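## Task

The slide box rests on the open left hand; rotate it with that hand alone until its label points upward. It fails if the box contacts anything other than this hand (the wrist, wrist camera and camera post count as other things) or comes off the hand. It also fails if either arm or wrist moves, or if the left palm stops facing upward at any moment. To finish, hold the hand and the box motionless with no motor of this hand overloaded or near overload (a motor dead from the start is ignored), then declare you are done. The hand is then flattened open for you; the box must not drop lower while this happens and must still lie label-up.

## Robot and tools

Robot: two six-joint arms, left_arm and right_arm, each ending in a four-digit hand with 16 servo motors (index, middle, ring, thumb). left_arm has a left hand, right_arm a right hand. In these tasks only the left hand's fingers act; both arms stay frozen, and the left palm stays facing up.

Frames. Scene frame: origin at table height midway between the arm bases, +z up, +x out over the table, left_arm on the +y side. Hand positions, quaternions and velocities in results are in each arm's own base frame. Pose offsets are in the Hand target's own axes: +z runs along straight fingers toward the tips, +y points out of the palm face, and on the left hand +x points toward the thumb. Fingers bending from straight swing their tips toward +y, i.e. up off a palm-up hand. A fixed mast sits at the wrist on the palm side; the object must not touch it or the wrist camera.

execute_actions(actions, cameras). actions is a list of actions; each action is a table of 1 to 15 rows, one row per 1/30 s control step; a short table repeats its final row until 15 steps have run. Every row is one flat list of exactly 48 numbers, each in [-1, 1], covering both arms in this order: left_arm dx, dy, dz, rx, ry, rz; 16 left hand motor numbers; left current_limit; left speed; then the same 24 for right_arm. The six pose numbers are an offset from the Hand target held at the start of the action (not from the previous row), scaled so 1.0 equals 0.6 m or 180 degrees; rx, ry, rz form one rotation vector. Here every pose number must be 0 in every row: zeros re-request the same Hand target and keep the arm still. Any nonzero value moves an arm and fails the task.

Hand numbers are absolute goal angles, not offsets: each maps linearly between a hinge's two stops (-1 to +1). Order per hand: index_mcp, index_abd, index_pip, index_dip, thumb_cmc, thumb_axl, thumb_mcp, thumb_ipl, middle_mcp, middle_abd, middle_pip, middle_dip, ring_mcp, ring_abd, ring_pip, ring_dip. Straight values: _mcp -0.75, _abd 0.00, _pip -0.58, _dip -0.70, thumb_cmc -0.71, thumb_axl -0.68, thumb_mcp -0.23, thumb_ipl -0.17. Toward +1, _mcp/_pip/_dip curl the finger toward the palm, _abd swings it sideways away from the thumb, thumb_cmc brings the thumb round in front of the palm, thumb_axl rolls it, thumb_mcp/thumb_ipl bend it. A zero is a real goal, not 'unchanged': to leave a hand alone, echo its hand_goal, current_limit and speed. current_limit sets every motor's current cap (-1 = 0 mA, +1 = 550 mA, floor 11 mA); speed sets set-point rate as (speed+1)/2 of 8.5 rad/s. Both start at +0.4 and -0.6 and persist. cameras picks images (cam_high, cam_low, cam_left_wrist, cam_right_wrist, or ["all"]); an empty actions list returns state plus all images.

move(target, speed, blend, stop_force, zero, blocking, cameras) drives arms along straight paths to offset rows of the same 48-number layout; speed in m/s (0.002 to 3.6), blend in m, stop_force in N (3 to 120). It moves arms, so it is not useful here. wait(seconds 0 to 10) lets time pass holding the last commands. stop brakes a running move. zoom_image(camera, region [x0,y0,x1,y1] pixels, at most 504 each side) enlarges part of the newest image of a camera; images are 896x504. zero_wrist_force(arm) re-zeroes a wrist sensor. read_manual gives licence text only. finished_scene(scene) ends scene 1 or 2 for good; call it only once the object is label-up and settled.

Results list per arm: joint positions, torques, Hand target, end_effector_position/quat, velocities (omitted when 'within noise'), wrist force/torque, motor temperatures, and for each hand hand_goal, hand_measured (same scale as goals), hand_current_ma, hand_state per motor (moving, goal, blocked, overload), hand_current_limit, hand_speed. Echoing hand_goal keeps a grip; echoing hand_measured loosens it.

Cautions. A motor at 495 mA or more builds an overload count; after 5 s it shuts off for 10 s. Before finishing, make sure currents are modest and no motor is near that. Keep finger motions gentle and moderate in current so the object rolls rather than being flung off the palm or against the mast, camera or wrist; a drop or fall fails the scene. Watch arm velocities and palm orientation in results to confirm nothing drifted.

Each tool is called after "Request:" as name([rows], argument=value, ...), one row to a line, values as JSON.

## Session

Request:
execute_actions(actions=[])

Scene clock: 0.00 s.
left_arm: end_effector_position=(+0.4331, -0.4350, +0.3810) hand_goal=(-0.754, +0.000, -0.576, -0.696, +0.104, -0.540, -0.162, -0.106, -0.754, +0.000, -0.576, -0.696, -0.754, +0.000, -0.576, -0.696) hand_measured=(-0.760, +0.000, -0.576, -0.696, +0.092, -0.544, -0.164, -0.108, -0.778, +0.000, -0.586, -0.700, -0.762, +0.000, -0.576, -0.696) hand_current_ma=(-2, +0, +0, +0, -6, -1, +0, +0, -17, +0, -4, -1, -3, +0, +0, +0) hand_state=(goal, goal, goal, goal, goal, goal, goal, goal, blocked, goal, goal, goal, goal, goal, goal, goal) hand_current_limit=0.40 hand_speed=-0.60 end_effector_quat_wxyz=(+0.635, +0.665, +0.277, +0.280) | right_arm: end_effector_position=(+0.3031, -0.2991, +0.2471) hand_goal=(-0.754, +0.000, -0.576, -0.696, -0.714, -0.678, -0.226, -0.168, -0.754, +0.000, -0.576, -0.696, -0.754, +0.000, -0.576, -0.696) hand_measured=(-0.754, +0.000, -0.576, -0.696, -0.714, -0.678, -0.226, -0.168, -0.754, +0.000, -0.576, -0.696, -0.754, +0.000, -0.576, -0.696) hand_current_ma=(+0, +0, +0, +0, +0, +0, +0, +0, +0, +0, +0, +0, +0, +0, +0, +0) hand_state=(goal, goal, goal, goal, goal, goal, goal, goal, goal, goal, goal, goal, goal, goal, goal, goal) hand_current_limit=0.40 hand_speed=-0.60 end_effector_quat_wxyz=(+0.012, +0.962, -0.272, +0.022)
Joint positions: left_arm=[2.638 -1.987 -2.239 1.046 1.314 0.03] | right_arm=[-0.889 -1.739 2.023 -1.905 -1.565 1.233]
Joint velocities: within noise
Joint torques (N m): no reading
Motor temperatures (°C): left_arm=[31 30 33 37 34 31] | right_arm=[30 27 31 35 36 36]
Wrist force (N): no reading
Wrist torque (N m): no reading
Wrist force, peak (N): no reading
Hand target: left_arm +0.4331, -0.4350, +0.3810; +0.635, +0.665, +0.277, +0.280 | right_arm +0.3031, -0.2991, +0.2471; +0.012, +0.962, -0.272, +0.022

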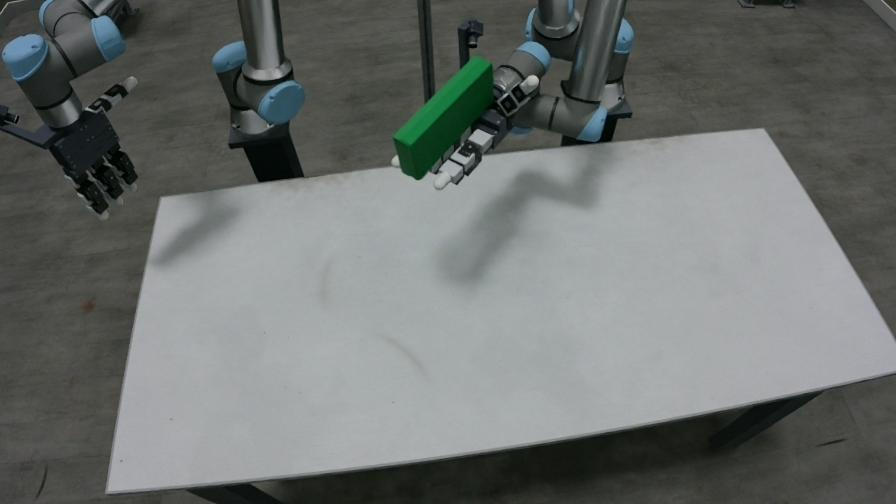

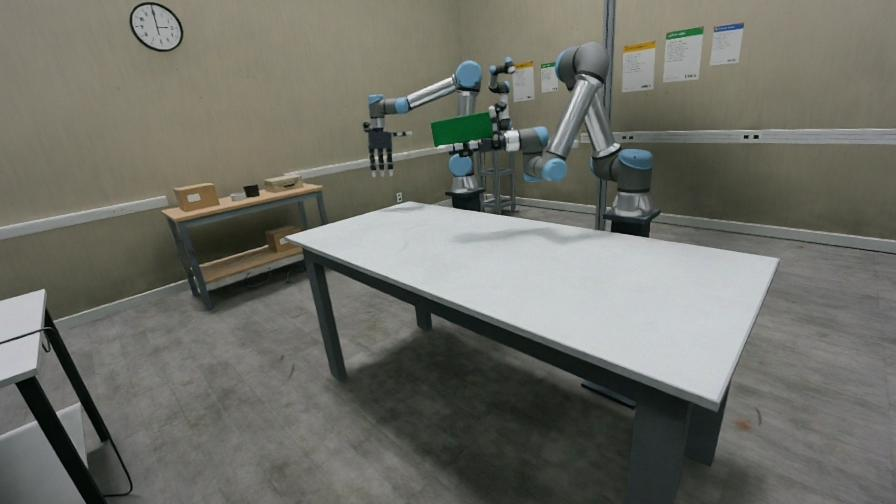

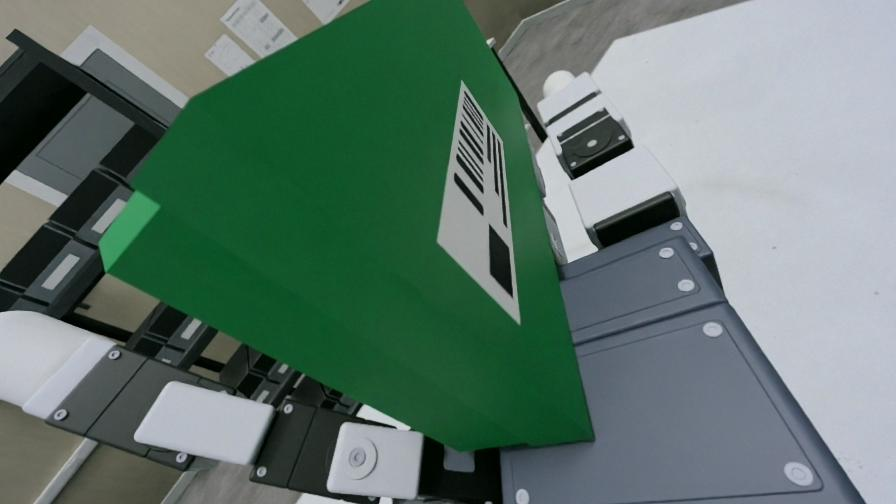

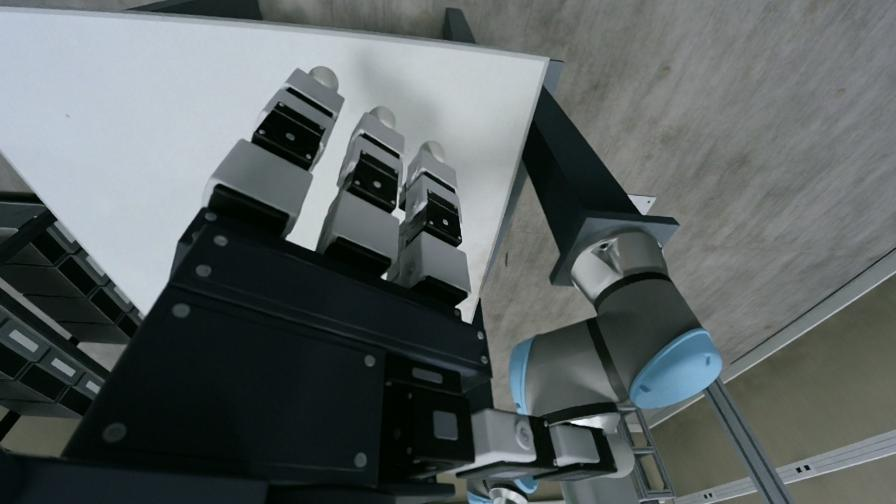

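Request:
zoom_image(camera="cam_high", region=[370, 30, 550, 200])

Request:
zoom_image(camera="cam_left_wrist", region=[60, 0, 564, 504])

Request:
zoom_image(camera="cam_low", region=[410, 60, 560, 180])

Scaled by 2.800 from the camera's 896x504 image, which has a finer 1280x720 frame.

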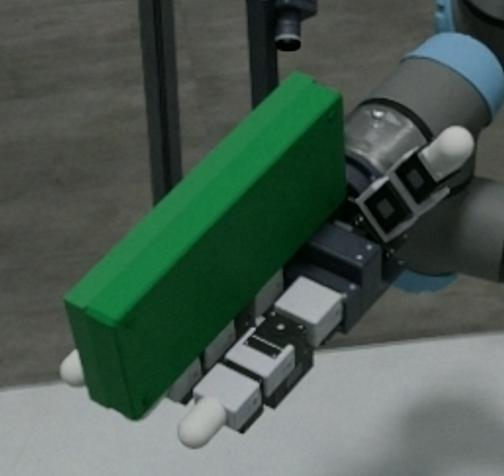

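Scaled by 1.000.

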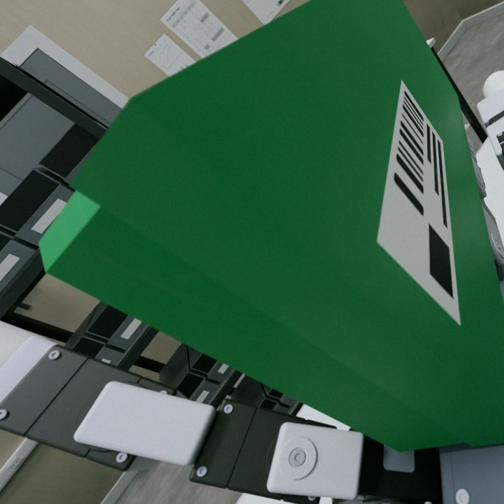

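Scaled by 3.360 from the camera's 896x504 image, which has a finer 1280x720 frame.

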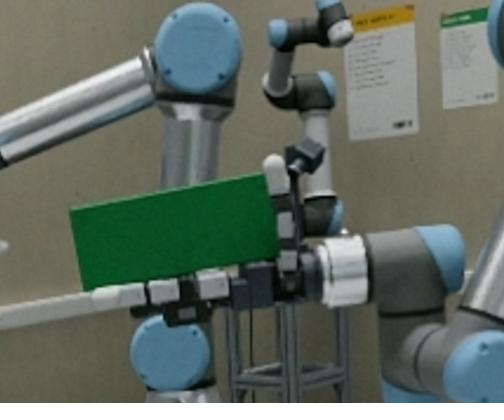

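Request:
move(target=[0,0,0,0,0,0,-0.754,0,-0.576,-0.696,0.10,-0.69,0.66,-0.11,-0.754,0,-0.576,-0.696,-0.754,0,-0.576,-0.696,0.7,-0.88,0,0,0,0,0,0,-0.754,0,-0.576,-0.696,-0.714,-0.678,-0.226,-0.168,-0.754,0,-0.576,-0.696,-0.754,0,-0.576,-0.696,0.4,-0.6], cameras=[])

Request:
wait(seconds=3, cameras=["cam_high","cam_left_wrist"])

Request:
zoom_image(camera="cam_high", region=[370, 30, 550, 200])

Scene clock: 31.67 s.
left_arm: end_effector_position=(+0.4331, -0.4350, +0.3810) hand_goal=(-0.754, +0.000, -0.576, -0.696, +0.100, -0.690, +0.660, -0.110, -0.754, +0.000, -0.576, -0.696, -0.754, +0.000, -0.576, -0.696) hand_measured=(-0.760, +0.000, -0.576, -0.696, +0.092, -0.690, +0.662, -0.108, -0.778, +0.000, -0.586, -0.700, -0.762, +0.000, -0.576, -0.696) hand_current_ma=(-2, +0, +0, +0, -3, +0, +0, +0, -17, +0, -4, -1, -3, +0, +0, +0) hand_state=(goal, goal, goal, goal, goal, goal, goal, goal, blocked, goal, goal, goal, goal, goal, goal, goal) hand_current_limit=0.70 hand_speed=-0.88 end_effector_quat_wxyz=(+0.635, +0.665, +0.277, +0.280) | right_arm: end_effector_position=(+0.3031, -0.2991, +0.2471) hand_goal=(-0.754, +0.000, -0.576, -0.696, -0.714, -0.678, -0.226, -0.168, -0.754, +0.000, -0.576, -0.696, -0.754, +0.000, -0.576, -0.696) hand_measured=(-0.754, +0.000, -0.576, -0.696, -0.714, -0.678, -0.224, -0.168, -0.754, +0.000, -0.576, -0.696, -0.754, +0.000, -0.576, -0.696) hand_current_ma=(+0, +0, +0, +0, +0, +0, +0, +0, +0, +0, +0, +0, +0, +0, +0, +0) hand_state=(goal, goal, goal, goal, goal, goal, goal, goal, goal, goal, goal, goal, goal, goal, goal, goal) hand_current_limit=0.40 hand_speed=-0.60 end_effector_quat_wxyz=(+0.012, +0.962, -0.272, +0.022)
Joint positions: left_arm=[2.638 -1.987 -2.239 1.046 1.314 0.03] | right_arm=[-0.889 -1.739 2.023 -1.905 -1.565 1.233]
Joint torques (N m): left_arm=[-2.86 33.4 7.99 4.21 2.04 1.35] | right_arm=[1.41 -15.38 -25.82 -3.35 0.27 -0.12]
Wrist force (N): left_arm=[-0.2 0.0 0.0] | right_arm=[-0.2 0.2 0.1]
Wrist torque (N m): left_arm=[0.03 0.02 0.00] | right_arm=[0.02 0.03 -0.01]
Wrist force, peak (N): left_arm=[-0.7 -0.1 -0.1] | right_arm=[-1.0 -0.2 0.2]
Hand target: left_arm +0.4331, -0.4350, +0.3810; +0.635, +0.665, +0.277, +0.280 | right_arm +0.3031, -0.2991, +0.2471; +0.012, +0.962, -0.272, +0.022
Off the commanded pose: left_arm 0.000 m, 0 deg | right_arm 0.000 m, 0 deg.
move: done
No camera images: "cameras" was empty.

Scene clock: 34.67 s.
left_arm: end_effector_position=(+0.4331, -0.4350, +0.3810) hand_goal=(-0.754, +0.000, -0.576, -0.696, +0.100, -0.690, +0.660, -0.110, -0.754, +0.000, -0.576, -0.696, -0.754, +0.000, -0.576, -0.696) hand_measured=(-0.760, +0.000, -0.576, -0.696, +0.092, -0.690, +0.662, -0.108, -0.778, +0.000, -0.586, -0.700, -0.762, +0.000, -0.576, -0.696) hand_current_ma=(-2, +0, +0, +0, -3, +0, +0, +0, -17, +0, -4, -1, -3, +0, +0, +0) hand_state=(goal, goal, goal, goal, goal, goal, goal, goal, blocked, goal, goal, goal, goal, goal, goal, goal) hand_current_limit=0.70 hand_speed=-0.88 end_effector_quat_wxyz=(+0.635, +0.665, +0.277, +0.280) | right_arm: end_effector_position=(+0.3031, -0.2991, +0.2471) hand_goal=(-0.754, +0.000, -0.576, -0.696, -0.714, -0.678, -0.226, -0.168, -0.754, +0.000, -0.576, -0.696, -0.754, +0.000, -0.576, -0.696) hand_measured=(-0.754, +0.000, -0.576, -0.696, -0.714, -0.678, -0.224, -0.168, -0.754, +0.000, -0.576, -0.696, -0.754, +0.000, -0.576, -0.696) hand_current_ma=(+0, +0, +0, +0, +0, +0, +0, +0, +0, +0, +0, +0, +0, +0, +0, +0) hand_state=(goal, goal, goal, goal, goal, goal, goal, goal, goal, goal, goal, goal, goal, goal, goal, goal) hand_current_limit=0.40 hand_speed=-0.60 end_effector_quat_wxyz=(+0.012, +0.962, -0.272, +0.022)
Joint positions: left_arm=[2.638 -1.987 -2.239 1.046 1.314 0.03] | right_arm=[-0.889 -1.739 2.023 -1.905 -1.565 1.233]
Joint torques (N m): left_arm=[-2.92 33.35 7.26 4.13 1.98 1.27] | right_arm=[0.15 -15.99 -25.73 -3.43 0.25 0.04]
Wrist force (N): left_arm=[-0.3 0.0 -0.1] | right_arm=[-0.3 0.2 0.5]
Wrist torque (N m): left_arm=[0.03 0.05 -0.02] | right_arm=[-0.01 0.03 -0.02]
Wrist force, peak (N): left_arm=[-0.5 0.0 -0.1] | right_arm=[-0.6 0.0 0.6]
Hand target: left_arm +0.4331, -0.4350, +0.3810; +0.635, +0.665, +0.277, +0.280 | right_arm +0.3031, -0.2991, +0.2471; +0.012, +0.962, -0.272, +0.022
Off the commanded pose: left_arm 0.000 m, 0 deg | right_arm 0.000 m, 0 deg.
wait: 3.00 s; at rest by 0.17 s
Images, in order (width x height): cam_high 896x504, cam_left_wrist 896x504.

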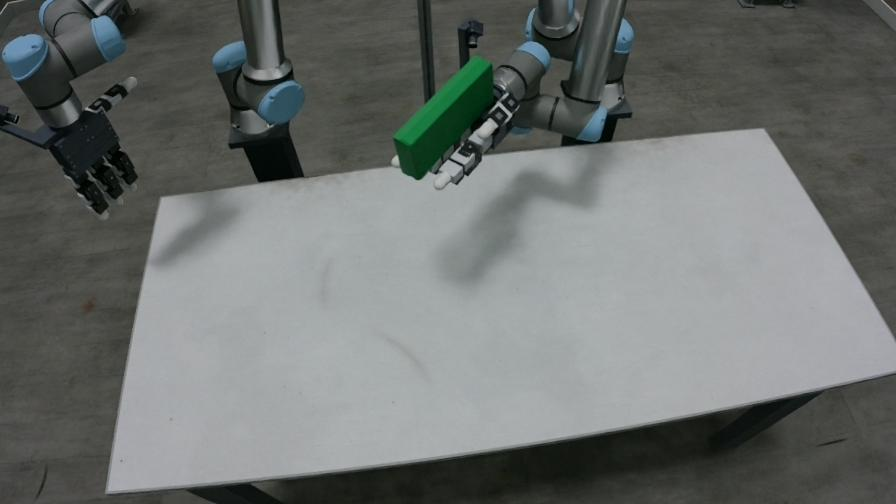

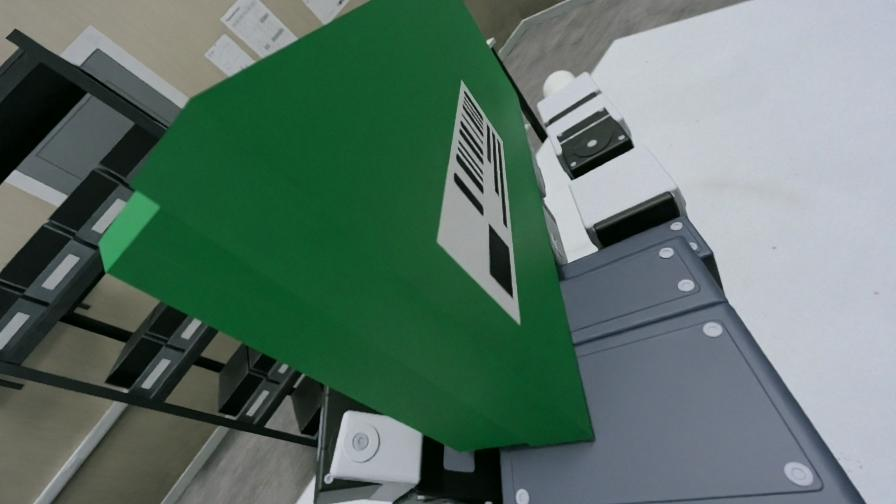

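Scaled by 2.800 from the camera's 896x504 image, which has a finer 1280x720 frame.

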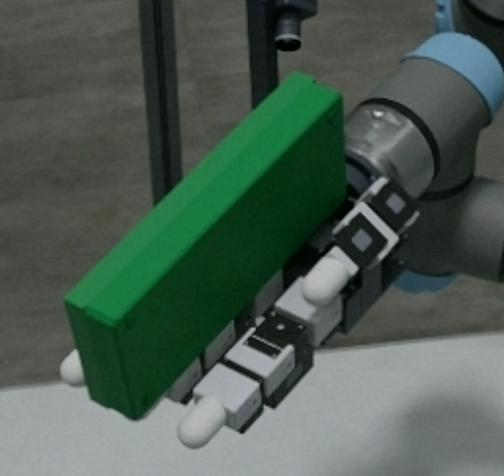

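Request:
wait(seconds=0, cameras=["cam_left_wrist","cam_high"])

Request:
zoom_image(camera="cam_high", region=[370, 30, 550, 200])

Scene clock: 50.27 s.
left_arm: end_effector_position=(+0.4331, -0.4350, +0.3810) hand_goal=(-0.754, +0.000, -0.576, -0.696, +0.100, -0.690, +0.660, -0.110, -0.754, +0.000, -0.576, -0.696, -0.754, +0.000, -0.576, -0.696) hand_measured=(-0.760, +0.000, -0.576, -0.696, +0.092, -0.690, +0.662, -0.108, -0.778, +0.000, -0.586, -0.700, -0.762, +0.000, -0.576, -0.696) hand_current_ma=(-2, +0, +0, +0, -3, +0, +0, +0, -17, +0, -4, -1, -3, +0, +0, +0) hand_state=(goal, goal, goal, goal, goal, goal, goal, goal, blocked, goal, goal, goal, goal, goal, goal, goal) hand_current_limit=0.70 hand_speed=-0.88 end_effector_quat_wxyz=(+0.635, +0.665, +0.277, +0.280) | right_arm: end_effector_position=(+0.3031, -0.2991, +0.2471) hand_goal=(-0.754, +0.000, -0.576, -0.696, -0.714, -0.678, -0.226, -0.168, -0.754, +0.000, -0.576, -0.696, -0.754, +0.000, -0.576, -0.696) hand_measured=(-0.754, +0.000, -0.576, -0.696, -0.714, -0.678, -0.224, -0.168, -0.754, +0.000, -0.576, -0.696, -0.754, +0.000, -0.576, -0.696) hand_current_ma=(+0, +0, +0, +0, +0, +0, +0, +0, +0, +0, +0, +0, +0, +0, +0, +0) hand_state=(goal, goal, goal, goal, goal, goal, goal, goal, goal, goal, goal, goal, goal, goal, goal, goal) hand_current_limit=0.40 hand_speed=-0.60 end_effector_quat_wxyz=(+0.012, +0.962, -0.272, +0.022)
Joint positions: left_arm=[2.638 -1.987 -2.239 1.046 1.314 0.03] | right_arm=[-0.889 -1.739 2.023 -1.905 -1.565 1.233]
Joint torques (N m): left_arm=[-4.4 33.66 7.6 3.65 2.11 1.17] | right_arm=[-0.43 -16.13 -28.38 -3.83 0.22 -0.02]
Wrist force (N): left_arm=[-0.3 0.0 0.1] | right_arm=[-0.5 0.1 0.2]
Wrist torque (N m): left_arm=[0.01 0.04 -0.01] | right_arm=[0.00 0.06 -0.04]
Wrist force, peak (N): left_arm=[-0.7 0.2 -0.2] | right_arm=[-0.2 -0.2 0.7]
Hand target: left_arm +0.4331, -0.4350, +0.3810; +0.635, +0.665, +0.277, +0.280 | right_arm +0.3031, -0.2991, +0.2471; +0.012, +0.962, -0.272, +0.022
Off the commanded pose: left_arm 0.000 m, 0 deg | right_arm 0.000 m, 0 deg.
Images, in order (width x height): cam_high 896x504, cam_left_wrist 896x504.

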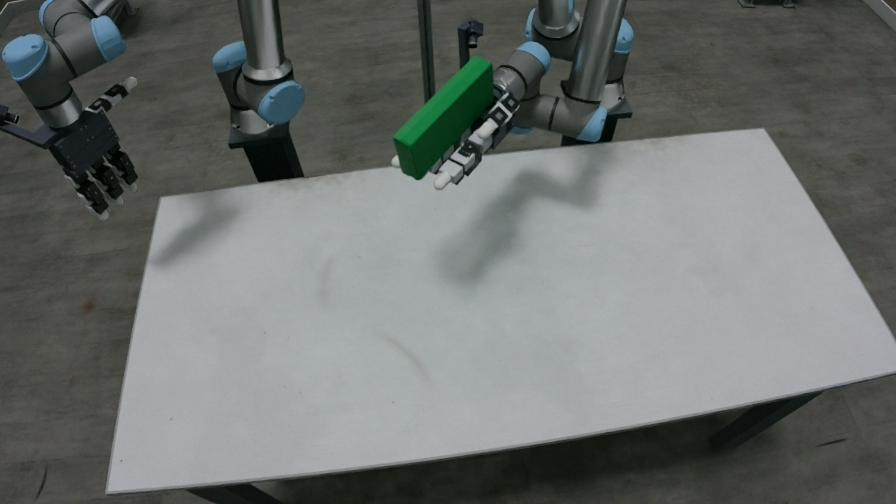

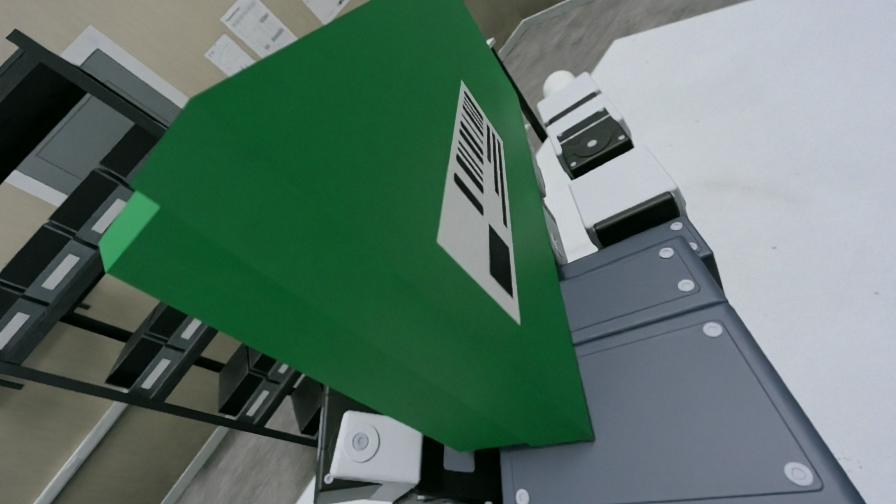

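Scaled by 2.800 from the camera's 896x504 image, which has a finer 1280x720 frame.

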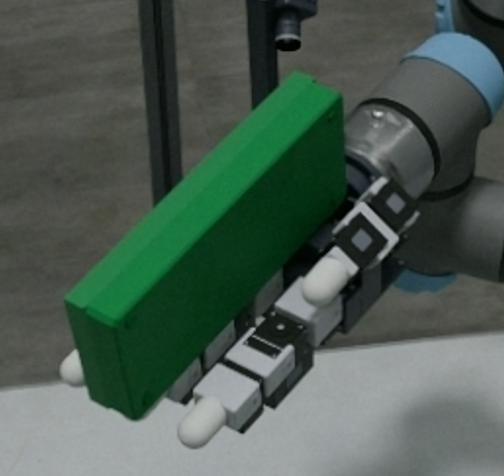

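Request:
move(target=[0,0,0,0,0,0,-0.754,0,-0.576,-0.696,0.38,-0.69,0.66,-0.11,-0.754,0,-0.576,-0.696,-0.754,0.35,-0.576,-0.696,0.7,-0.92,0,0,0,0,0,0,-0.754,0,-0.576,-0.696,-0.714,-0.678,-0.226,-0.168,-0.754,0,-0.576,-0.696,-0.754,0,-0.576,-0.696,0.4,-0.6])

Request:
wait(seconds=1, cameras=["cam_left_wrist", "cam_high"])

Request:
zoom_image(camera="cam_high", region=[370, 30, 550, 200])

Scene clock: 67.50 s.
left_arm: end_effector_position=(+0.4331, -0.4350, +0.3810) hand_goal=(-0.754, +0.000, -0.576, -0.696, +0.380, -0.690, +0.660, -0.110, -0.754, +0.000, -0.576, -0.696, -0.754, +0.350, -0.576, -0.696) hand_measured=(-0.760, +0.000, -0.576, -0.696, +0.374, -0.690, +0.662, -0.108, -0.778, +0.000, -0.586, -0.700, -0.762, +0.346, -0.576, -0.696) hand_current_ma=(-2, +0, +0, +0, -1, +0, +0, +0, -17, +0, -4, -1, -3, +0, +0, +0) hand_state=(goal, goal, goal, goal, goal, goal, goal, goal, blocked, goal, goal, goal, goal, goal, goal, goal) hand_current_limit=0.70 hand_speed=-0.92 end_effector_quat_wxyz=(+0.635, +0.665, +0.277, +0.280) | right_arm: end_effector_position=(+0.3031, -0.2991, +0.2471) hand_goal=(-0.754, +0.000, -0.576, -0.696, -0.714, -0.678, -0.226, -0.168, -0.754, +0.000, -0.576, -0.696, -0.754, +0.000, -0.576, -0.696) hand_measured=(-0.754, +0.000, -0.576, -0.696, -0.714, -0.678, -0.224, -0.168, -0.754, +0.000, -0.576, -0.696, -0.754, +0.000, -0.576, -0.696) hand_current_ma=(+0, +0, +0, +0, +0, +0, +0, +0, +0, +0, +0, +0, +0, +0, +0, +0) hand_state=(goal, goal, goal, goal, goal, goal, goal, goal, goal, goal, goal, goal, goal, goal, goal, goal) hand_current_limit=0.40 hand_speed=-0.60 end_effector_quat_wxyz=(+0.012, +0.962, -0.272, +0.022)
Joint positions: left_arm=[2.638 -1.987 -2.239 1.046 1.314 0.03] | right_arm=[-0.889 -1.739 2.023 -1.905 -1.565 1.233]
Joint torques (N m): left_arm=[-5.15 33.97 7.78 2.99 2.02 1.23] | right_arm=[-0.68 -16.78 -29.43 -4.06 0.45 -0.05]
Wrist force (N): left_arm=[-0.3 0.0 -0.1] | right_arm=[-0.4 0.0 0.6]
Wrist torque (N m): left_arm=[0.02 0.04 0.00] | right_arm=[-0.05 0.03 -0.03]
Wrist force, peak (N): left_arm=[-0.6 -0.1 -0.2] | right_arm=[-0.3 0.0 0.8]
Hand target: left_arm +0.4331, -0.4350, +0.3810; +0.635, +0.665, +0.277, +0.280 | right_arm +0.3031, -0.2991, +0.2471; +0.012, +0.962, -0.272, +0.022
Off the commanded pose: left_arm 0.000 m, 0 deg | right_arm 0.000 m, 0 deg.
move: done

Scene clock: 68.50 s.
left_arm: end_effector_position=(+0.4331, -0.4350, +0.3810) hand_goal=(-0.754, +0.000, -0.576, -0.696, +0.380, -0.690, +0.660, -0.110, -0.754, +0.000, -0.576, -0.696, -0.754, +0.350, -0.576, -0.696) hand_measured=(-0.760, +0.000, -0.576, -0.696, +0.374, -0.690, +0.662, -0.108, -0.778, +0.000, -0.586, -0.700, -0.762, +0.346, -0.576, -0.696) hand_current_ma=(-2, +0, +0, +0, -1, +0, +0, +0, -17, +0, -4, -1, -3, +0, +0, +0) hand_state=(goal, goal, goal, goal, goal, goal, goal, goal, blocked, goal, goal, goal, goal, goal, goal, goal) hand_current_limit=0.70 hand_speed=-0.92 end_effector_quat_wxyz=(+0.635, +0.665, +0.277, +0.280) | right_arm: end_effector_position=(+0.3031, -0.2991, +0.2471) hand_goal=(-0.754, +0.000, -0.576, -0.696, -0.714, -0.678, -0.226, -0.168, -0.754, +0.000, -0.576, -0.696, -0.754, +0.000, -0.576, -0.696) hand_measured=(-0.754, +0.000, -0.576, -0.696, -0.714, -0.678, -0.224, -0.168, -0.754, +0.000, -0.576, -0.696, -0.754, +0.000, -0.576, -0.696) hand_current_ma=(+0, +0, +0, +0, +0, +0, +0, +0, +0, +0, +0, +0, +0, +0, +0, +0) hand_state=(goal, goal, goal, goal, goal, goal, goal, goal, goal, goal, goal, goal, goal, goal, goal, goal) hand_current_limit=0.40 hand_speed=-0.60 end_effector_quat_wxyz=(+0.012, +0.962, -0.272, +0.022)
Joint positions: left_arm=[2.638 -1.987 -2.239 1.046 1.314 0.03] | right_arm=[-0.889 -1.739 2.023 -1.905 -1.565 1.233]
Joint torques (N m): left_arm=[-5.37 33.76 7.44 3.06 2.01 1.14] | right_arm=[-0.44 -17.15 -27.8 -4.17 0.66 -0.31]
Wrist force (N): left_arm=[-0.1 -0.1 -0.1] | right_arm=[-0.5 -0.2 0.4]
Wrist torque (N m): left_arm=[0.02 0.02 0.02] | right_arm=[-0.06 0.05 -0.05]
Wrist force, peak (N): left_arm=[-0.6 0.0 -0.3] | right_arm=[-0.7 0.0 0.2]
Hand target: left_arm +0.4331, -0.4350, +0.3810; +0.635, +0.665, +0.277, +0.280 | right_arm +0.3031, -0.2991, +0.2471; +0.012, +0.962, -0.272, +0.022
Off the commanded pose: left_arm 0.000 m, 0 deg | right_arm 0.000 m, 0 deg.
wait: 1.00 s; at rest by 0.17 s
Images, in order (width x height): cam_high 896x504, cam_left_wrist 896x504.

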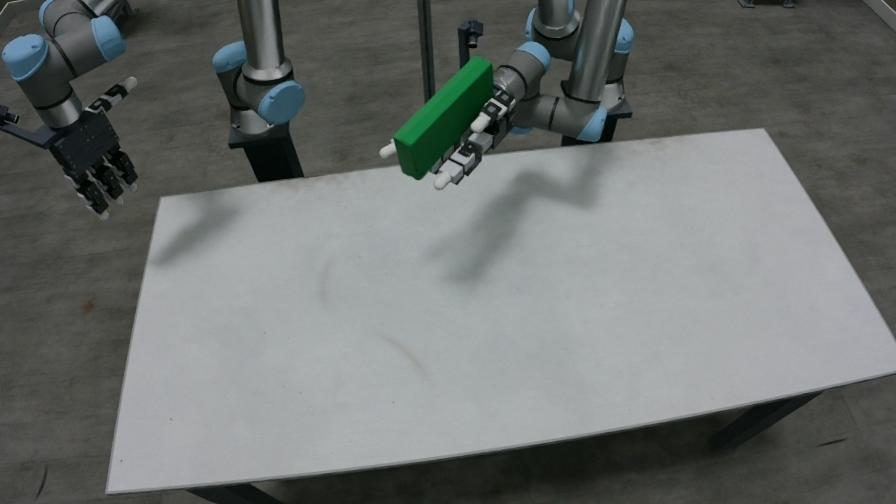

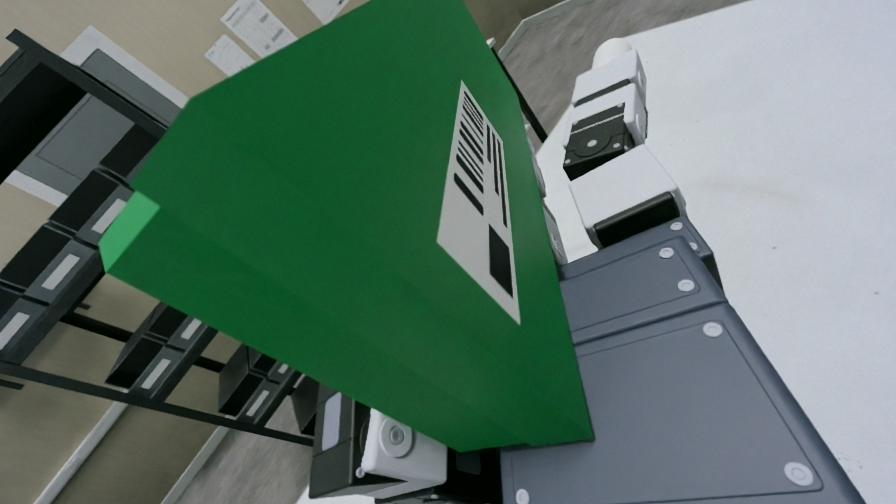

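Scaled by 2.800 from the camera's 896x504 image, which has a finer 1280x720 frame.

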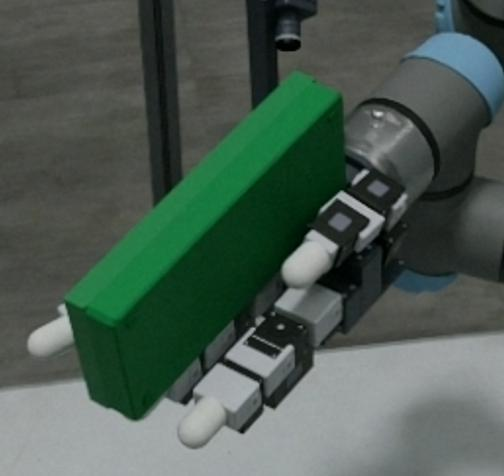

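Request:
move(target=[0,0,0,0,0,0,-0.754,0,-0.576,-0.696,0.50,-0.69,0.66,-0.11,-0.754,0.15,-0.576,-0.696,-0.754,0.45,-0.576,-0.696,0.7,-0.96,0,0,0,0,0,0,-0.754,0,-0.576,-0.696,-0.714,-0.678,-0.226,-0.168,-0.754,0,-0.576,-0.696,-0.754,0,-0.576,-0.696,0.4,-0.6])

Request:
wait(seconds=1.0, cameras=["cam_left_wrist", "cam_high"])

Request:
zoom_image(camera="cam_high", region=[370, 30, 550, 200])

Scene clock: 73.07 s.
left_arm: end_effector_position=(+0.4331, -0.4350, +0.3810) hand_goal=(-0.754, +0.000, -0.576, -0.696, +0.500, -0.690, +0.660, -0.110, -0.754, +0.150, -0.576, -0.696, -0.754, +0.450, -0.576, -0.696) hand_measured=(-0.760, +0.000, -0.576, -0.696, +0.494, -0.690, +0.662, -0.108, -0.778, +0.144, -0.586, -0.700, -0.762, +0.446, -0.576, -0.696) hand_current_ma=(-2, +0, +0, +0, -1, +0, +0, +0, -17, -1, -4, -1, -3, +0, +0, +0) hand_state=(goal, goal, goal, goal, goal, goal, goal, goal, blocked, goal, goal, goal, goal, goal, goal, goal) hand_current_limit=0.70 hand_speed=-0.96 end_effector_quat_wxyz=(+0.635, +0.665, +0.277, +0.280) | right_arm: end_effector_position=(+0.3031, -0.2991, +0.2471) hand_goal=(-0.754, +0.000, -0.576, -0.696, -0.714, -0.678, -0.226, -0.168, -0.754, +0.000, -0.576, -0.696, -0.754, +0.000, -0.576, -0.696) hand_measured=(-0.754, +0.000, -0.576, -0.696, -0.714, -0.678, -0.224, -0.168, -0.754, +0.000, -0.576, -0.696, -0.754, +0.000, -0.576, -0.696) hand_current_ma=(+0, +0, +0, +0, +0, +0, +0, +0, +0, +0, +0, +0, +0, +0, +0, +0) hand_state=(goal, goal, goal, goal, goal, goal, goal, goal, goal, goal, goal, goal, goal, goal, goal, goal) hand_current_limit=0.40 hand_speed=-0.60 end_effector_quat_wxyz=(+0.012, +0.962, -0.272, +0.022)
Joint positions: left_arm=[2.638 -1.987 -2.239 1.046 1.314 0.03] | right_arm=[-0.889 -1.739 2.023 -1.905 -1.565 1.233]
Joint torques (N m): left_arm=[-5.71 34.51 7.39 2.91 1.99 1.07] | right_arm=[0.05 -16.77 -29.41 -4.24 0.48 -0.25]
Wrist force (N): left_arm=[-0.2 -0.1 -0.2] | right_arm=[-0.6 -0.1 0.1]
Wrist torque (N m): left_arm=[0.03 0.02 0.03] | right_arm=[-0.02 0.07 -0.05]
Wrist force, peak (N): left_arm=[-0.6 -0.3 -0.2] | right_arm=[-0.8 0.0 0.1]
Hand target: left_arm +0.4331, -0.4350, +0.3810; +0.635, +0.665, +0.277, +0.280 | right_arm +0.3031, -0.2991, +0.2471; +0.012, +0.962, -0.272, +0.022
Off the commanded pose: left_arm 0.000 m, 0 deg | right_arm 0.000 m, 0 deg.
move: done

Scene clock: 74.07 s.
left_arm: end_effector_position=(+0.4331, -0.4350, +0.3810) hand_goal=(-0.754, +0.000, -0.576, -0.696, +0.500, -0.690, +0.660, -0.110, -0.754, +0.150, -0.576, -0.696, -0.754, +0.450, -0.576, -0.696) hand_measured=(-0.760, +0.000, -0.576, -0.696, +0.494, -0.690, +0.662, -0.108, -0.778, +0.144, -0.586, -0.700, -0.762, +0.446, -0.576, -0.696) hand_current_ma=(-2, +0, +0, +0, -1, +0, +0, +0, -17, -1, -4, -1, -3, +0, +0, +0) hand_state=(goal, goal, goal, goal, goal, goal, goal, goal, blocked, goal, goal, goal, goal, goal, goal, goal) hand_current_limit=0.70 hand_speed=-0.96 end_effector_quat_wxyz=(+0.635, +0.665, +0.277, +0.280) | right_arm: end_effector_position=(+0.3031, -0.2991, +0.2471) hand_goal=(-0.754, +0.000, -0.576, -0.696, -0.714, -0.678, -0.226, -0.168, -0.754, +0.000, -0.576, -0.696, -0.754, +0.000, -0.576, -0.696) hand_measured=(-0.754, +0.000, -0.576, -0.696, -0.714, -0.678, -0.224, -0.168, -0.754, +0.000, -0.576, -0.696, -0.754, +0.000, -0.576, -0.696) hand_current_ma=(+0, +0, +0, +0, +0, +0, +0, +0, +0, +0, +0, +0, +0, +0, +0, +0) hand_state=(goal, goal, goal, goal, goal, goal, goal, goal, goal, goal, goal, goal, goal, goal, goal, goal) hand_current_limit=0.40 hand_speed=-0.60 end_effector_quat_wxyz=(+0.012, +0.962, -0.272, +0.022)
Joint positions: left_arm=[2.638 -1.987 -2.239 1.046 1.314 0.03] | right_arm=[-0.889 -1.739 2.023 -1.905 -1.565 1.233]
Joint torques (N m): left_arm=[-5.32 35.06 7.6 2.89 2.02 1.08] | right_arm=[-0.36 -17.51 -28.56 -4.16 0.49 -0.17]
Wrist force (N): left_arm=[-0.1 -0.3 0.0] | right_arm=[-0.4 0.1 0.3]
Wrist torque (N m): left_arm=[-0.02 0.02 0.03] | right_arm=[0.00 0.04 -0.03]
Wrist force, peak (N): left_arm=[-0.5 -0.2 0.0] | right_arm=[-0.7 0.0 0.4]
Hand target: left_arm +0.4331, -0.4350, +0.3810; +0.635, +0.665, +0.277, +0.280 | right_arm +0.3031, -0.2991, +0.2471; +0.012, +0.962, -0.272, +0.022
Off the commanded pose: left_arm 0.000 m, 0 deg | right_arm 0.000 m, 0 deg.
wait: 1.00 s; at rest by 0.17 s
Images, in order (width x height): cam_high 896x504, cam_left_wrist 896x504.

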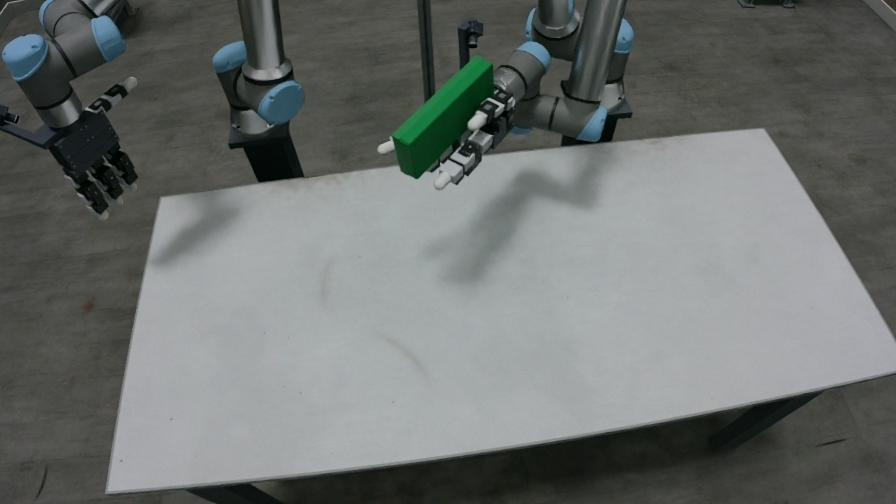

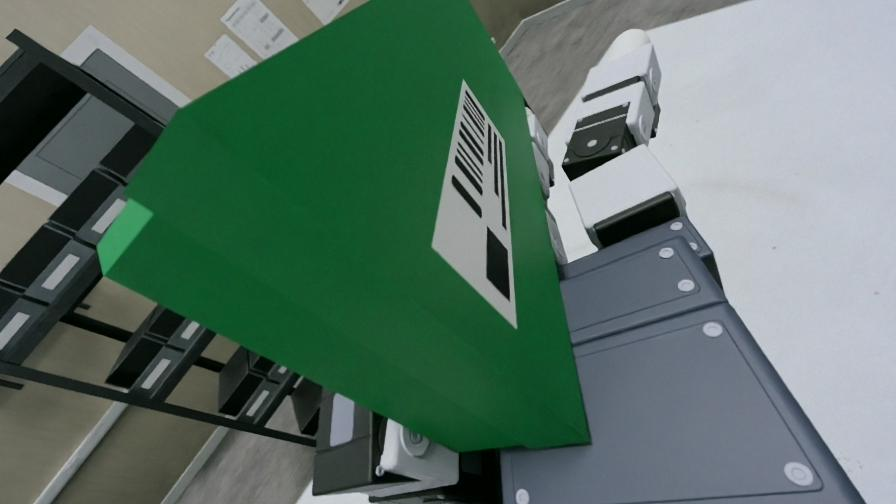

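Scaled by 2.800 from the camera's 896x504 image, which has a finer 1280x720 frame.

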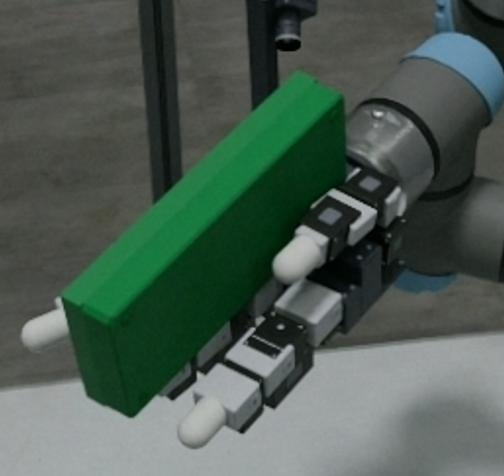

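Request:
move(target=[0,0,0,0,0,0,-0.754,0,-0.576,-0.696,0.60,-0.69,0.66,-0.11,-0.754,0.25,-0.576,-0.696,-0.754,0.55,-0.576,-0.696,0.7,-0.96,0,0,0,0,0,0,-0.754,0,-0.576,-0.696,-0.714,-0.678,-0.226,-0.168,-0.754,0,-0.576,-0.696,-0.754,0,-0.576,-0.696,0.4,-0.6])

Request:
wait(seconds=0.5, cameras=["cam_left_wrist", "cam_high"])

Request:
zoom_image(camera="cam_high", region=[370, 30, 550, 200])

Scene clock: 79.80 s.
left_arm: end_effector_position=(+0.4331, -0.4350, +0.3810) hand_goal=(-0.754, +0.000, -0.576, -0.696, +0.600, -0.690, +0.660, -0.110, -0.754, +0.250, -0.576, -0.696, -0.754, +0.550, -0.576, -0.696) hand_measured=(-0.760, +0.000, -0.576, -0.696, +0.592, -0.690, +0.662, -0.108, -0.778, +0.244, -0.586, -0.700, -0.762, +0.546, -0.576, -0.696) hand_current_ma=(-2, +0, +0, +0, -2, +0, +0, +0, -17, -1, -3, -1, -3, +0, +0, +0) hand_state=(goal, goal, goal, goal, goal, goal, goal, goal, blocked, goal, goal, goal, goal, goal, goal, goal) hand_current_limit=0.70 hand_speed=-0.96 end_effector_quat_wxyz=(+0.635, +0.665, +0.277, +0.280) | right_arm: end_effector_position=(+0.3031, -0.2991, +0.2471) hand_goal=(-0.754, +0.000, -0.576, -0.696, -0.714, -0.678, -0.226, -0.168, -0.754, +0.000, -0.576, -0.696, -0.754, +0.000, -0.576, -0.696) hand_measured=(-0.754, +0.000, -0.576, -0.696, -0.714, -0.678, -0.224, -0.168, -0.754, +0.000, -0.576, -0.696, -0.754, +0.000, -0.576, -0.696) hand_current_ma=(+0, +0, +0, +0, +0, +0, +0, +0, +0, +0, +0, +0, +0, +0, +0, +0) hand_state=(goal, goal, goal, goal, goal, goal, goal, goal, goal, goal, goal, goal, goal, goal, goal, goal) hand_current_limit=0.40 hand_speed=-0.60 end_effector_quat_wxyz=(+0.012, +0.962, -0.272, +0.022)
Joint positions: left_arm=[2.638 -1.987 -2.239 1.046 1.314 0.03] | right_arm=[-0.889 -1.739 2.023 -1.905 -1.565 1.233]
Joint torques (N m): left_arm=[-5.96 34.86 8.34 2.75 1.97 1.16] | right_arm=[-0.01 -17.33 -31.42 -4.57 0.44 -0.04]
Wrist force (N): left_arm=[-0.3 0.0 -0.1] | right_arm=[-0.2 0.0 0.3]
Wrist torque (N m): left_arm=[0.02 0.03 0.03] | right_arm=[-0.01 0.02 -0.02]
Wrist force, peak (N): left_arm=[-0.6 -0.1 -0.1] | right_arm=[-0.9 -0.4 0.3]
Hand target: left_arm +0.4331, -0.4350, +0.3810; +0.635, +0.665, +0.277, +0.280 | right_arm +0.3031, -0.2991, +0.2471; +0.012, +0.962, -0.272, +0.022
Off the commanded pose: left_arm 0.000 m, 0 deg | right_arm 0.000 m, 0 deg.
move: done

Scene clock: 80.30 s.
left_arm: end_effector_position=(+0.4331, -0.4350, +0.3810) hand_goal=(-0.754, +0.000, -0.576, -0.696, +0.600, -0.690, +0.660, -0.110, -0.754, +0.250, -0.576, -0.696, -0.754, +0.550, -0.576, -0.696) hand_measured=(-0.760, +0.000, -0.576, -0.696, +0.592, -0.690, +0.662, -0.108, -0.778, +0.244, -0.586, -0.700, -0.762, +0.546, -0.576, -0.696) hand_current_ma=(-2, +0, +0, +0, -2, +0, +0, +0, -17, -1, -3, -1, -3, +0, +0, +0) hand_state=(goal, goal, goal, goal, goal, goal, goal, goal, blocked, goal, goal, goal, goal, goal, goal, goal) hand_current_limit=0.70 hand_speed=-0.96 end_effector_quat_wxyz=(+0.635, +0.665, +0.277, +0.280) | right_arm: end_effector_position=(+0.3031, -0.2991, +0.2471) hand_goal=(-0.754, +0.000, -0.576, -0.696, -0.714, -0.678, -0.226, -0.168, -0.754, +0.000, -0.576, -0.696, -0.754, +0.000, -0.576, -0.696) hand_measured=(-0.754, +0.000, -0.576, -0.696, -0.714, -0.678, -0.224, -0.168, -0.754, +0.000, -0.576, -0.696, -0.754, +0.000, -0.576, -0.696) hand_current_ma=(+0, +0, +0, +0, +0, +0, +0, +0, +0, +0, +0, +0, +0, +0, +0, +0) hand_state=(goal, goal, goal, goal, goal, goal, goal, goal, goal, goal, goal, goal, goal, goal, goal, goal) hand_current_limit=0.40 hand_speed=-0.60 end_effector_quat_wxyz=(+0.012, +0.962, -0.272, +0.022)
Joint positions: left_arm=[2.638 -1.987 -2.239 1.046 1.314 0.03] | right_arm=[-0.889 -1.739 2.023 -1.905 -1.565 1.233]
Joint torques (N m): left_arm=[-5.94 34.75 7.58 2.78 1.89 1.18] | right_arm=[-0.39 -16.78 -30.55 -4.5 0.52 -0.29]
Wrist force (N): left_arm=[-0.1 0.0 -0.1] | right_arm=[-0.6 -0.1 0.2]
Wrist torque (N m): left_arm=[0.03 0.01 0.04] | right_arm=[-0.03 0.07 -0.05]
Wrist force, peak (N): left_arm=[-0.5 -0.1 -0.1] | right_arm=[-0.2 -0.5 0.6]
Hand target: left_arm +0.4331, -0.4350, +0.3810; +0.635, +0.665, +0.277, +0.280 | right_arm +0.3031, -0.2991, +0.2471; +0.012, +0.962, -0.272, +0.022
Off the commanded pose: left_arm 0.000 m, 0 deg | right_arm 0.000 m, 0 deg.
wait: 0.50 s; at rest by 0.17 s
Images, in order (width x height): cam_high 896x504, cam_left_wrist 896x504.

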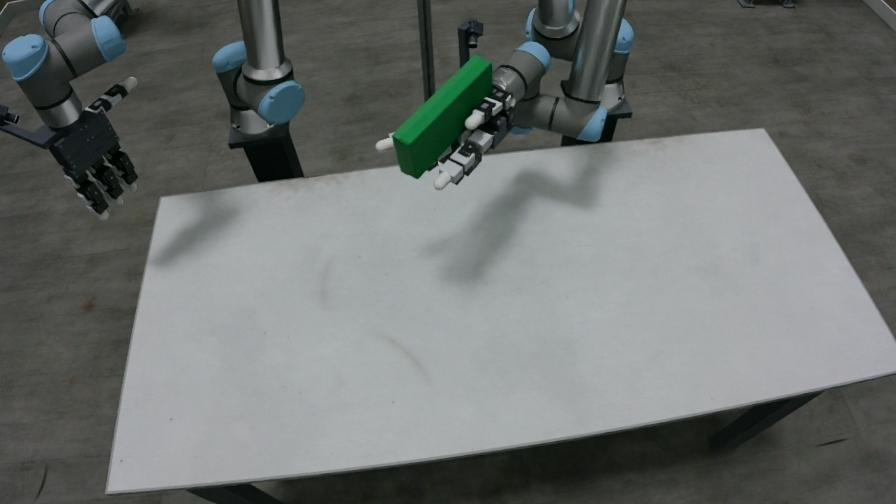

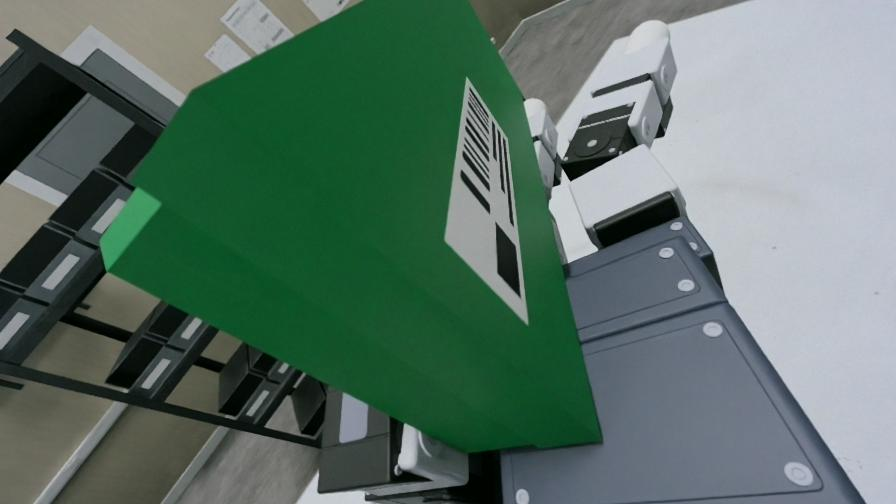

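Scaled by 2.800 from the camera's 896x504 image, which has a finer 1280x720 frame.

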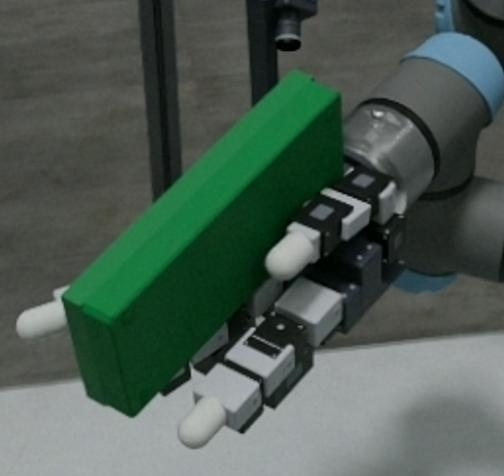

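Request:
move(target=[0,0,0,0,0,0,-0.754,0,-0.576,-0.696,0.70,-0.69,0.66,-0.11,-0.754,0.25,-0.576,-0.696,-0.754,0.55,-0.576,-0.696,0.7,-0.96,0,0,0,0,0,0,-0.754,0,-0.576,-0.696,-0.714,-0.678,-0.226,-0.168,-0.754,0,-0.576,-0.696,-0.754,0,-0.576,-0.696,0.4,-0.6])

Request:
wait(seconds=0.5, cameras=["cam_left_wrist", "cam_high"])

Request:
zoom_image(camera="cam_high", region=[370, 30, 550, 200])

Scene clock: 87.33 s.
left_arm: end_effector_position=(+0.4331, -0.4350, +0.3810) hand_goal=(-0.754, +0.000, -0.576, -0.696, +0.700, -0.690, +0.660, -0.110, -0.754, +0.250, -0.576, -0.696, -0.754, +0.550, -0.576, -0.696) hand_measured=(-0.760, +0.000, -0.576, -0.696, +0.696, -0.690, +0.662, -0.108, -0.778, +0.246, -0.584, -0.700, -0.762, +0.546, -0.576, -0.696) hand_current_ma=(-2, +0, +0, +0, -1, +0, +0, +0, -17, -1, -3, -1, -3, +0, +0, +0) hand_state=(goal, goal, goal, goal, goal, goal, goal, goal, blocked, goal, goal, goal, goal, goal, goal, goal) hand_current_limit=0.70 hand_speed=-0.96 end_effector_quat_wxyz=(+0.635, +0.665, +0.277, +0.280) | right_arm: end_effector_position=(+0.3031, -0.2991, +0.2471) hand_goal=(-0.754, +0.000, -0.576, -0.696, -0.714, -0.678, -0.226, -0.168, -0.754, +0.000, -0.576, -0.696, -0.754, +0.000, -0.576, -0.696) hand_measured=(-0.754, +0.000, -0.576, -0.696, -0.714, -0.678, -0.224, -0.168, -0.754, +0.000, -0.576, -0.696, -0.754, +0.000, -0.576, -0.696) hand_current_ma=(+0, +0, +0, +0, +0, +0, +0, +0, +0, +0, +0, +0, +0, +0, +0, +0) hand_state=(goal, goal, goal, goal, goal, goal, goal, goal, goal, goal, goal, goal, goal, goal, goal, goal) hand_current_limit=0.40 hand_speed=-0.60 end_effector_quat_wxyz=(+0.012, +0.962, -0.272, +0.022)
Joint positions: left_arm=[2.638 -1.987 -2.239 1.046 1.314 0.03] | right_arm=[-0.889 -1.739 2.023 -1.905 -1.565 1.233]
Joint torques (N m): left_arm=[-7.18 35.1 7.87 2.7 1.9 1.09] | right_arm=[-0.39 -18.74 -30.84 -4.54 0.63 -0.23]
Wrist force (N): left_arm=[-0.4 0.0 -0.1] | right_arm=[-0.4 -0.2 0.3]
Wrist torque (N m): left_arm=[0.03 0.05 0.03] | right_arm=[-0.05 0.05 -0.04]
Wrist force, peak (N): left_arm=[-0.5 0.1 -0.3] | right_arm=[-0.7 0.1 0.4]
Hand target: left_arm +0.4331, -0.4350, +0.3810; +0.635, +0.665, +0.277, +0.280 | right_arm +0.3031, -0.2991, +0.2471; +0.012, +0.962, -0.272, +0.022
Off the commanded pose: left_arm 0.000 m, 0 deg | right_arm 0.000 m, 0 deg.
move: done

Scene clock: 87.83 s.
left_arm: end_effector_position=(+0.4331, -0.4350, +0.3810) hand_goal=(-0.754, +0.000, -0.576, -0.696, +0.700, -0.690, +0.660, -0.110, -0.754, +0.250, -0.576, -0.696, -0.754, +0.550, -0.576, -0.696) hand_measured=(-0.760, +0.000, -0.576, -0.696, +0.696, -0.690, +0.662, -0.108, -0.778, +0.246, -0.584, -0.700, -0.762, +0.546, -0.576, -0.696) hand_current_ma=(-2, +0, +0, +0, -1, +0, +0, +0, -17, -1, -3, -1, -3, +0, +0, +0) hand_state=(goal, goal, goal, goal, goal, goal, goal, goal, blocked, goal, goal, goal, goal, goal, goal, goal) hand_current_limit=0.70 hand_speed=-0.96 end_effector_quat_wxyz=(+0.635, +0.665, +0.277, +0.280) | right_arm: end_effector_position=(+0.3031, -0.2991, +0.2471) hand_goal=(-0.754, +0.000, -0.576, -0.696, -0.714, -0.678, -0.226, -0.168, -0.754, +0.000, -0.576, -0.696, -0.754, +0.000, -0.576, -0.696) hand_measured=(-0.754, +0.000, -0.576, -0.696, -0.714, -0.678, -0.224, -0.168, -0.754, +0.000, -0.576, -0.696, -0.754, +0.000, -0.576, -0.696) hand_current_ma=(+0, +0, +0, +0, +0, +0, +0, +0, +0, +0, +0, +0, +0, +0, +0, +0) hand_state=(goal, goal, goal, goal, goal, goal, goal, goal, goal, goal, goal, goal, goal, goal, goal, goal) hand_current_limit=0.40 hand_speed=-0.60 end_effector_quat_wxyz=(+0.012, +0.962, -0.272, +0.022)
Joint positions: left_arm=[2.638 -1.987 -2.239 1.046 1.314 0.03] | right_arm=[-0.889 -1.739 2.023 -1.905 -1.565 1.233]
Joint torques (N m): left_arm=[-7.36 34.5 8 2.72 1.91 1] | right_arm=[-0.66 -18.16 -31.17 -4.78 0.69 -0.07]
Wrist force (N): left_arm=[-0.5 -0.1 0.2] | right_arm=[-0.4 0.2 0.2]
Wrist torque (N m): left_arm=[-0.01 0.07 0.01] | right_arm=[0.01 0.04 -0.02]
Wrist force, peak (N): left_arm=[-0.5 -0.1 0.2] | right_arm=[-0.3 0.1 0.5]
Hand target: left_arm +0.4331, -0.4350, +0.3810; +0.635, +0.665, +0.277, +0.280 | right_arm +0.3031, -0.2991, +0.2471; +0.012, +0.962, -0.272, +0.022
Off the commanded pose: left_arm 0.000 m, 0 deg | right_arm 0.000 m, 0 deg.
wait: 0.50 s; at rest by 0.17 s
Images, in order (width x height): cam_high 896x504, cam_left_wrist 896x504.

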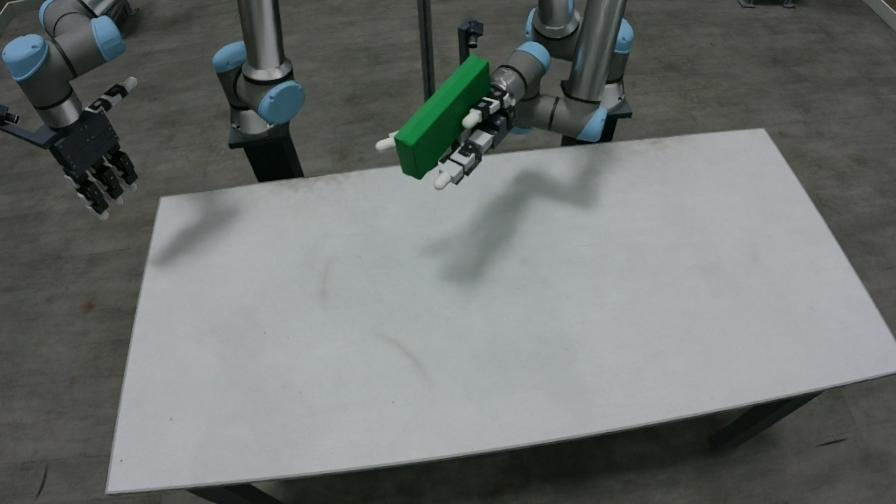

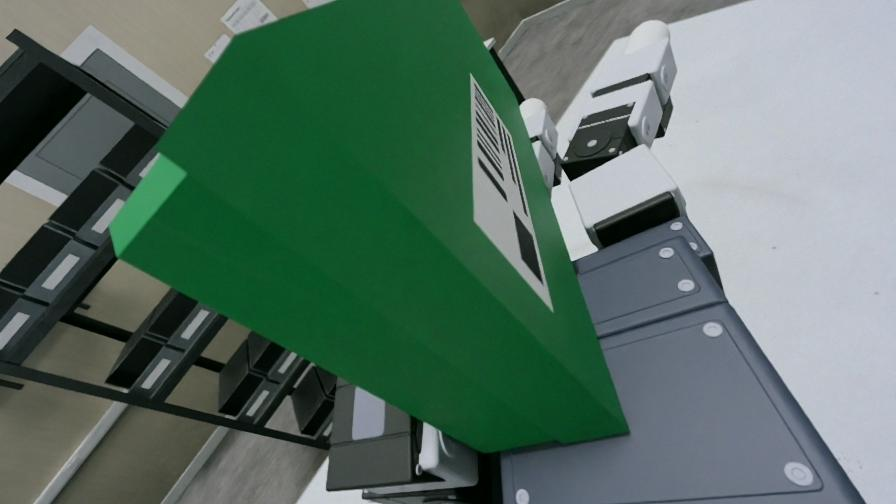

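Scaled by 2.800 from the camera's 896x504 image, which has a finer 1280x720 frame.

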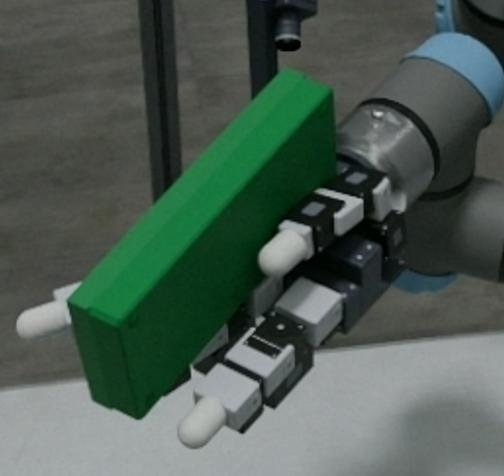

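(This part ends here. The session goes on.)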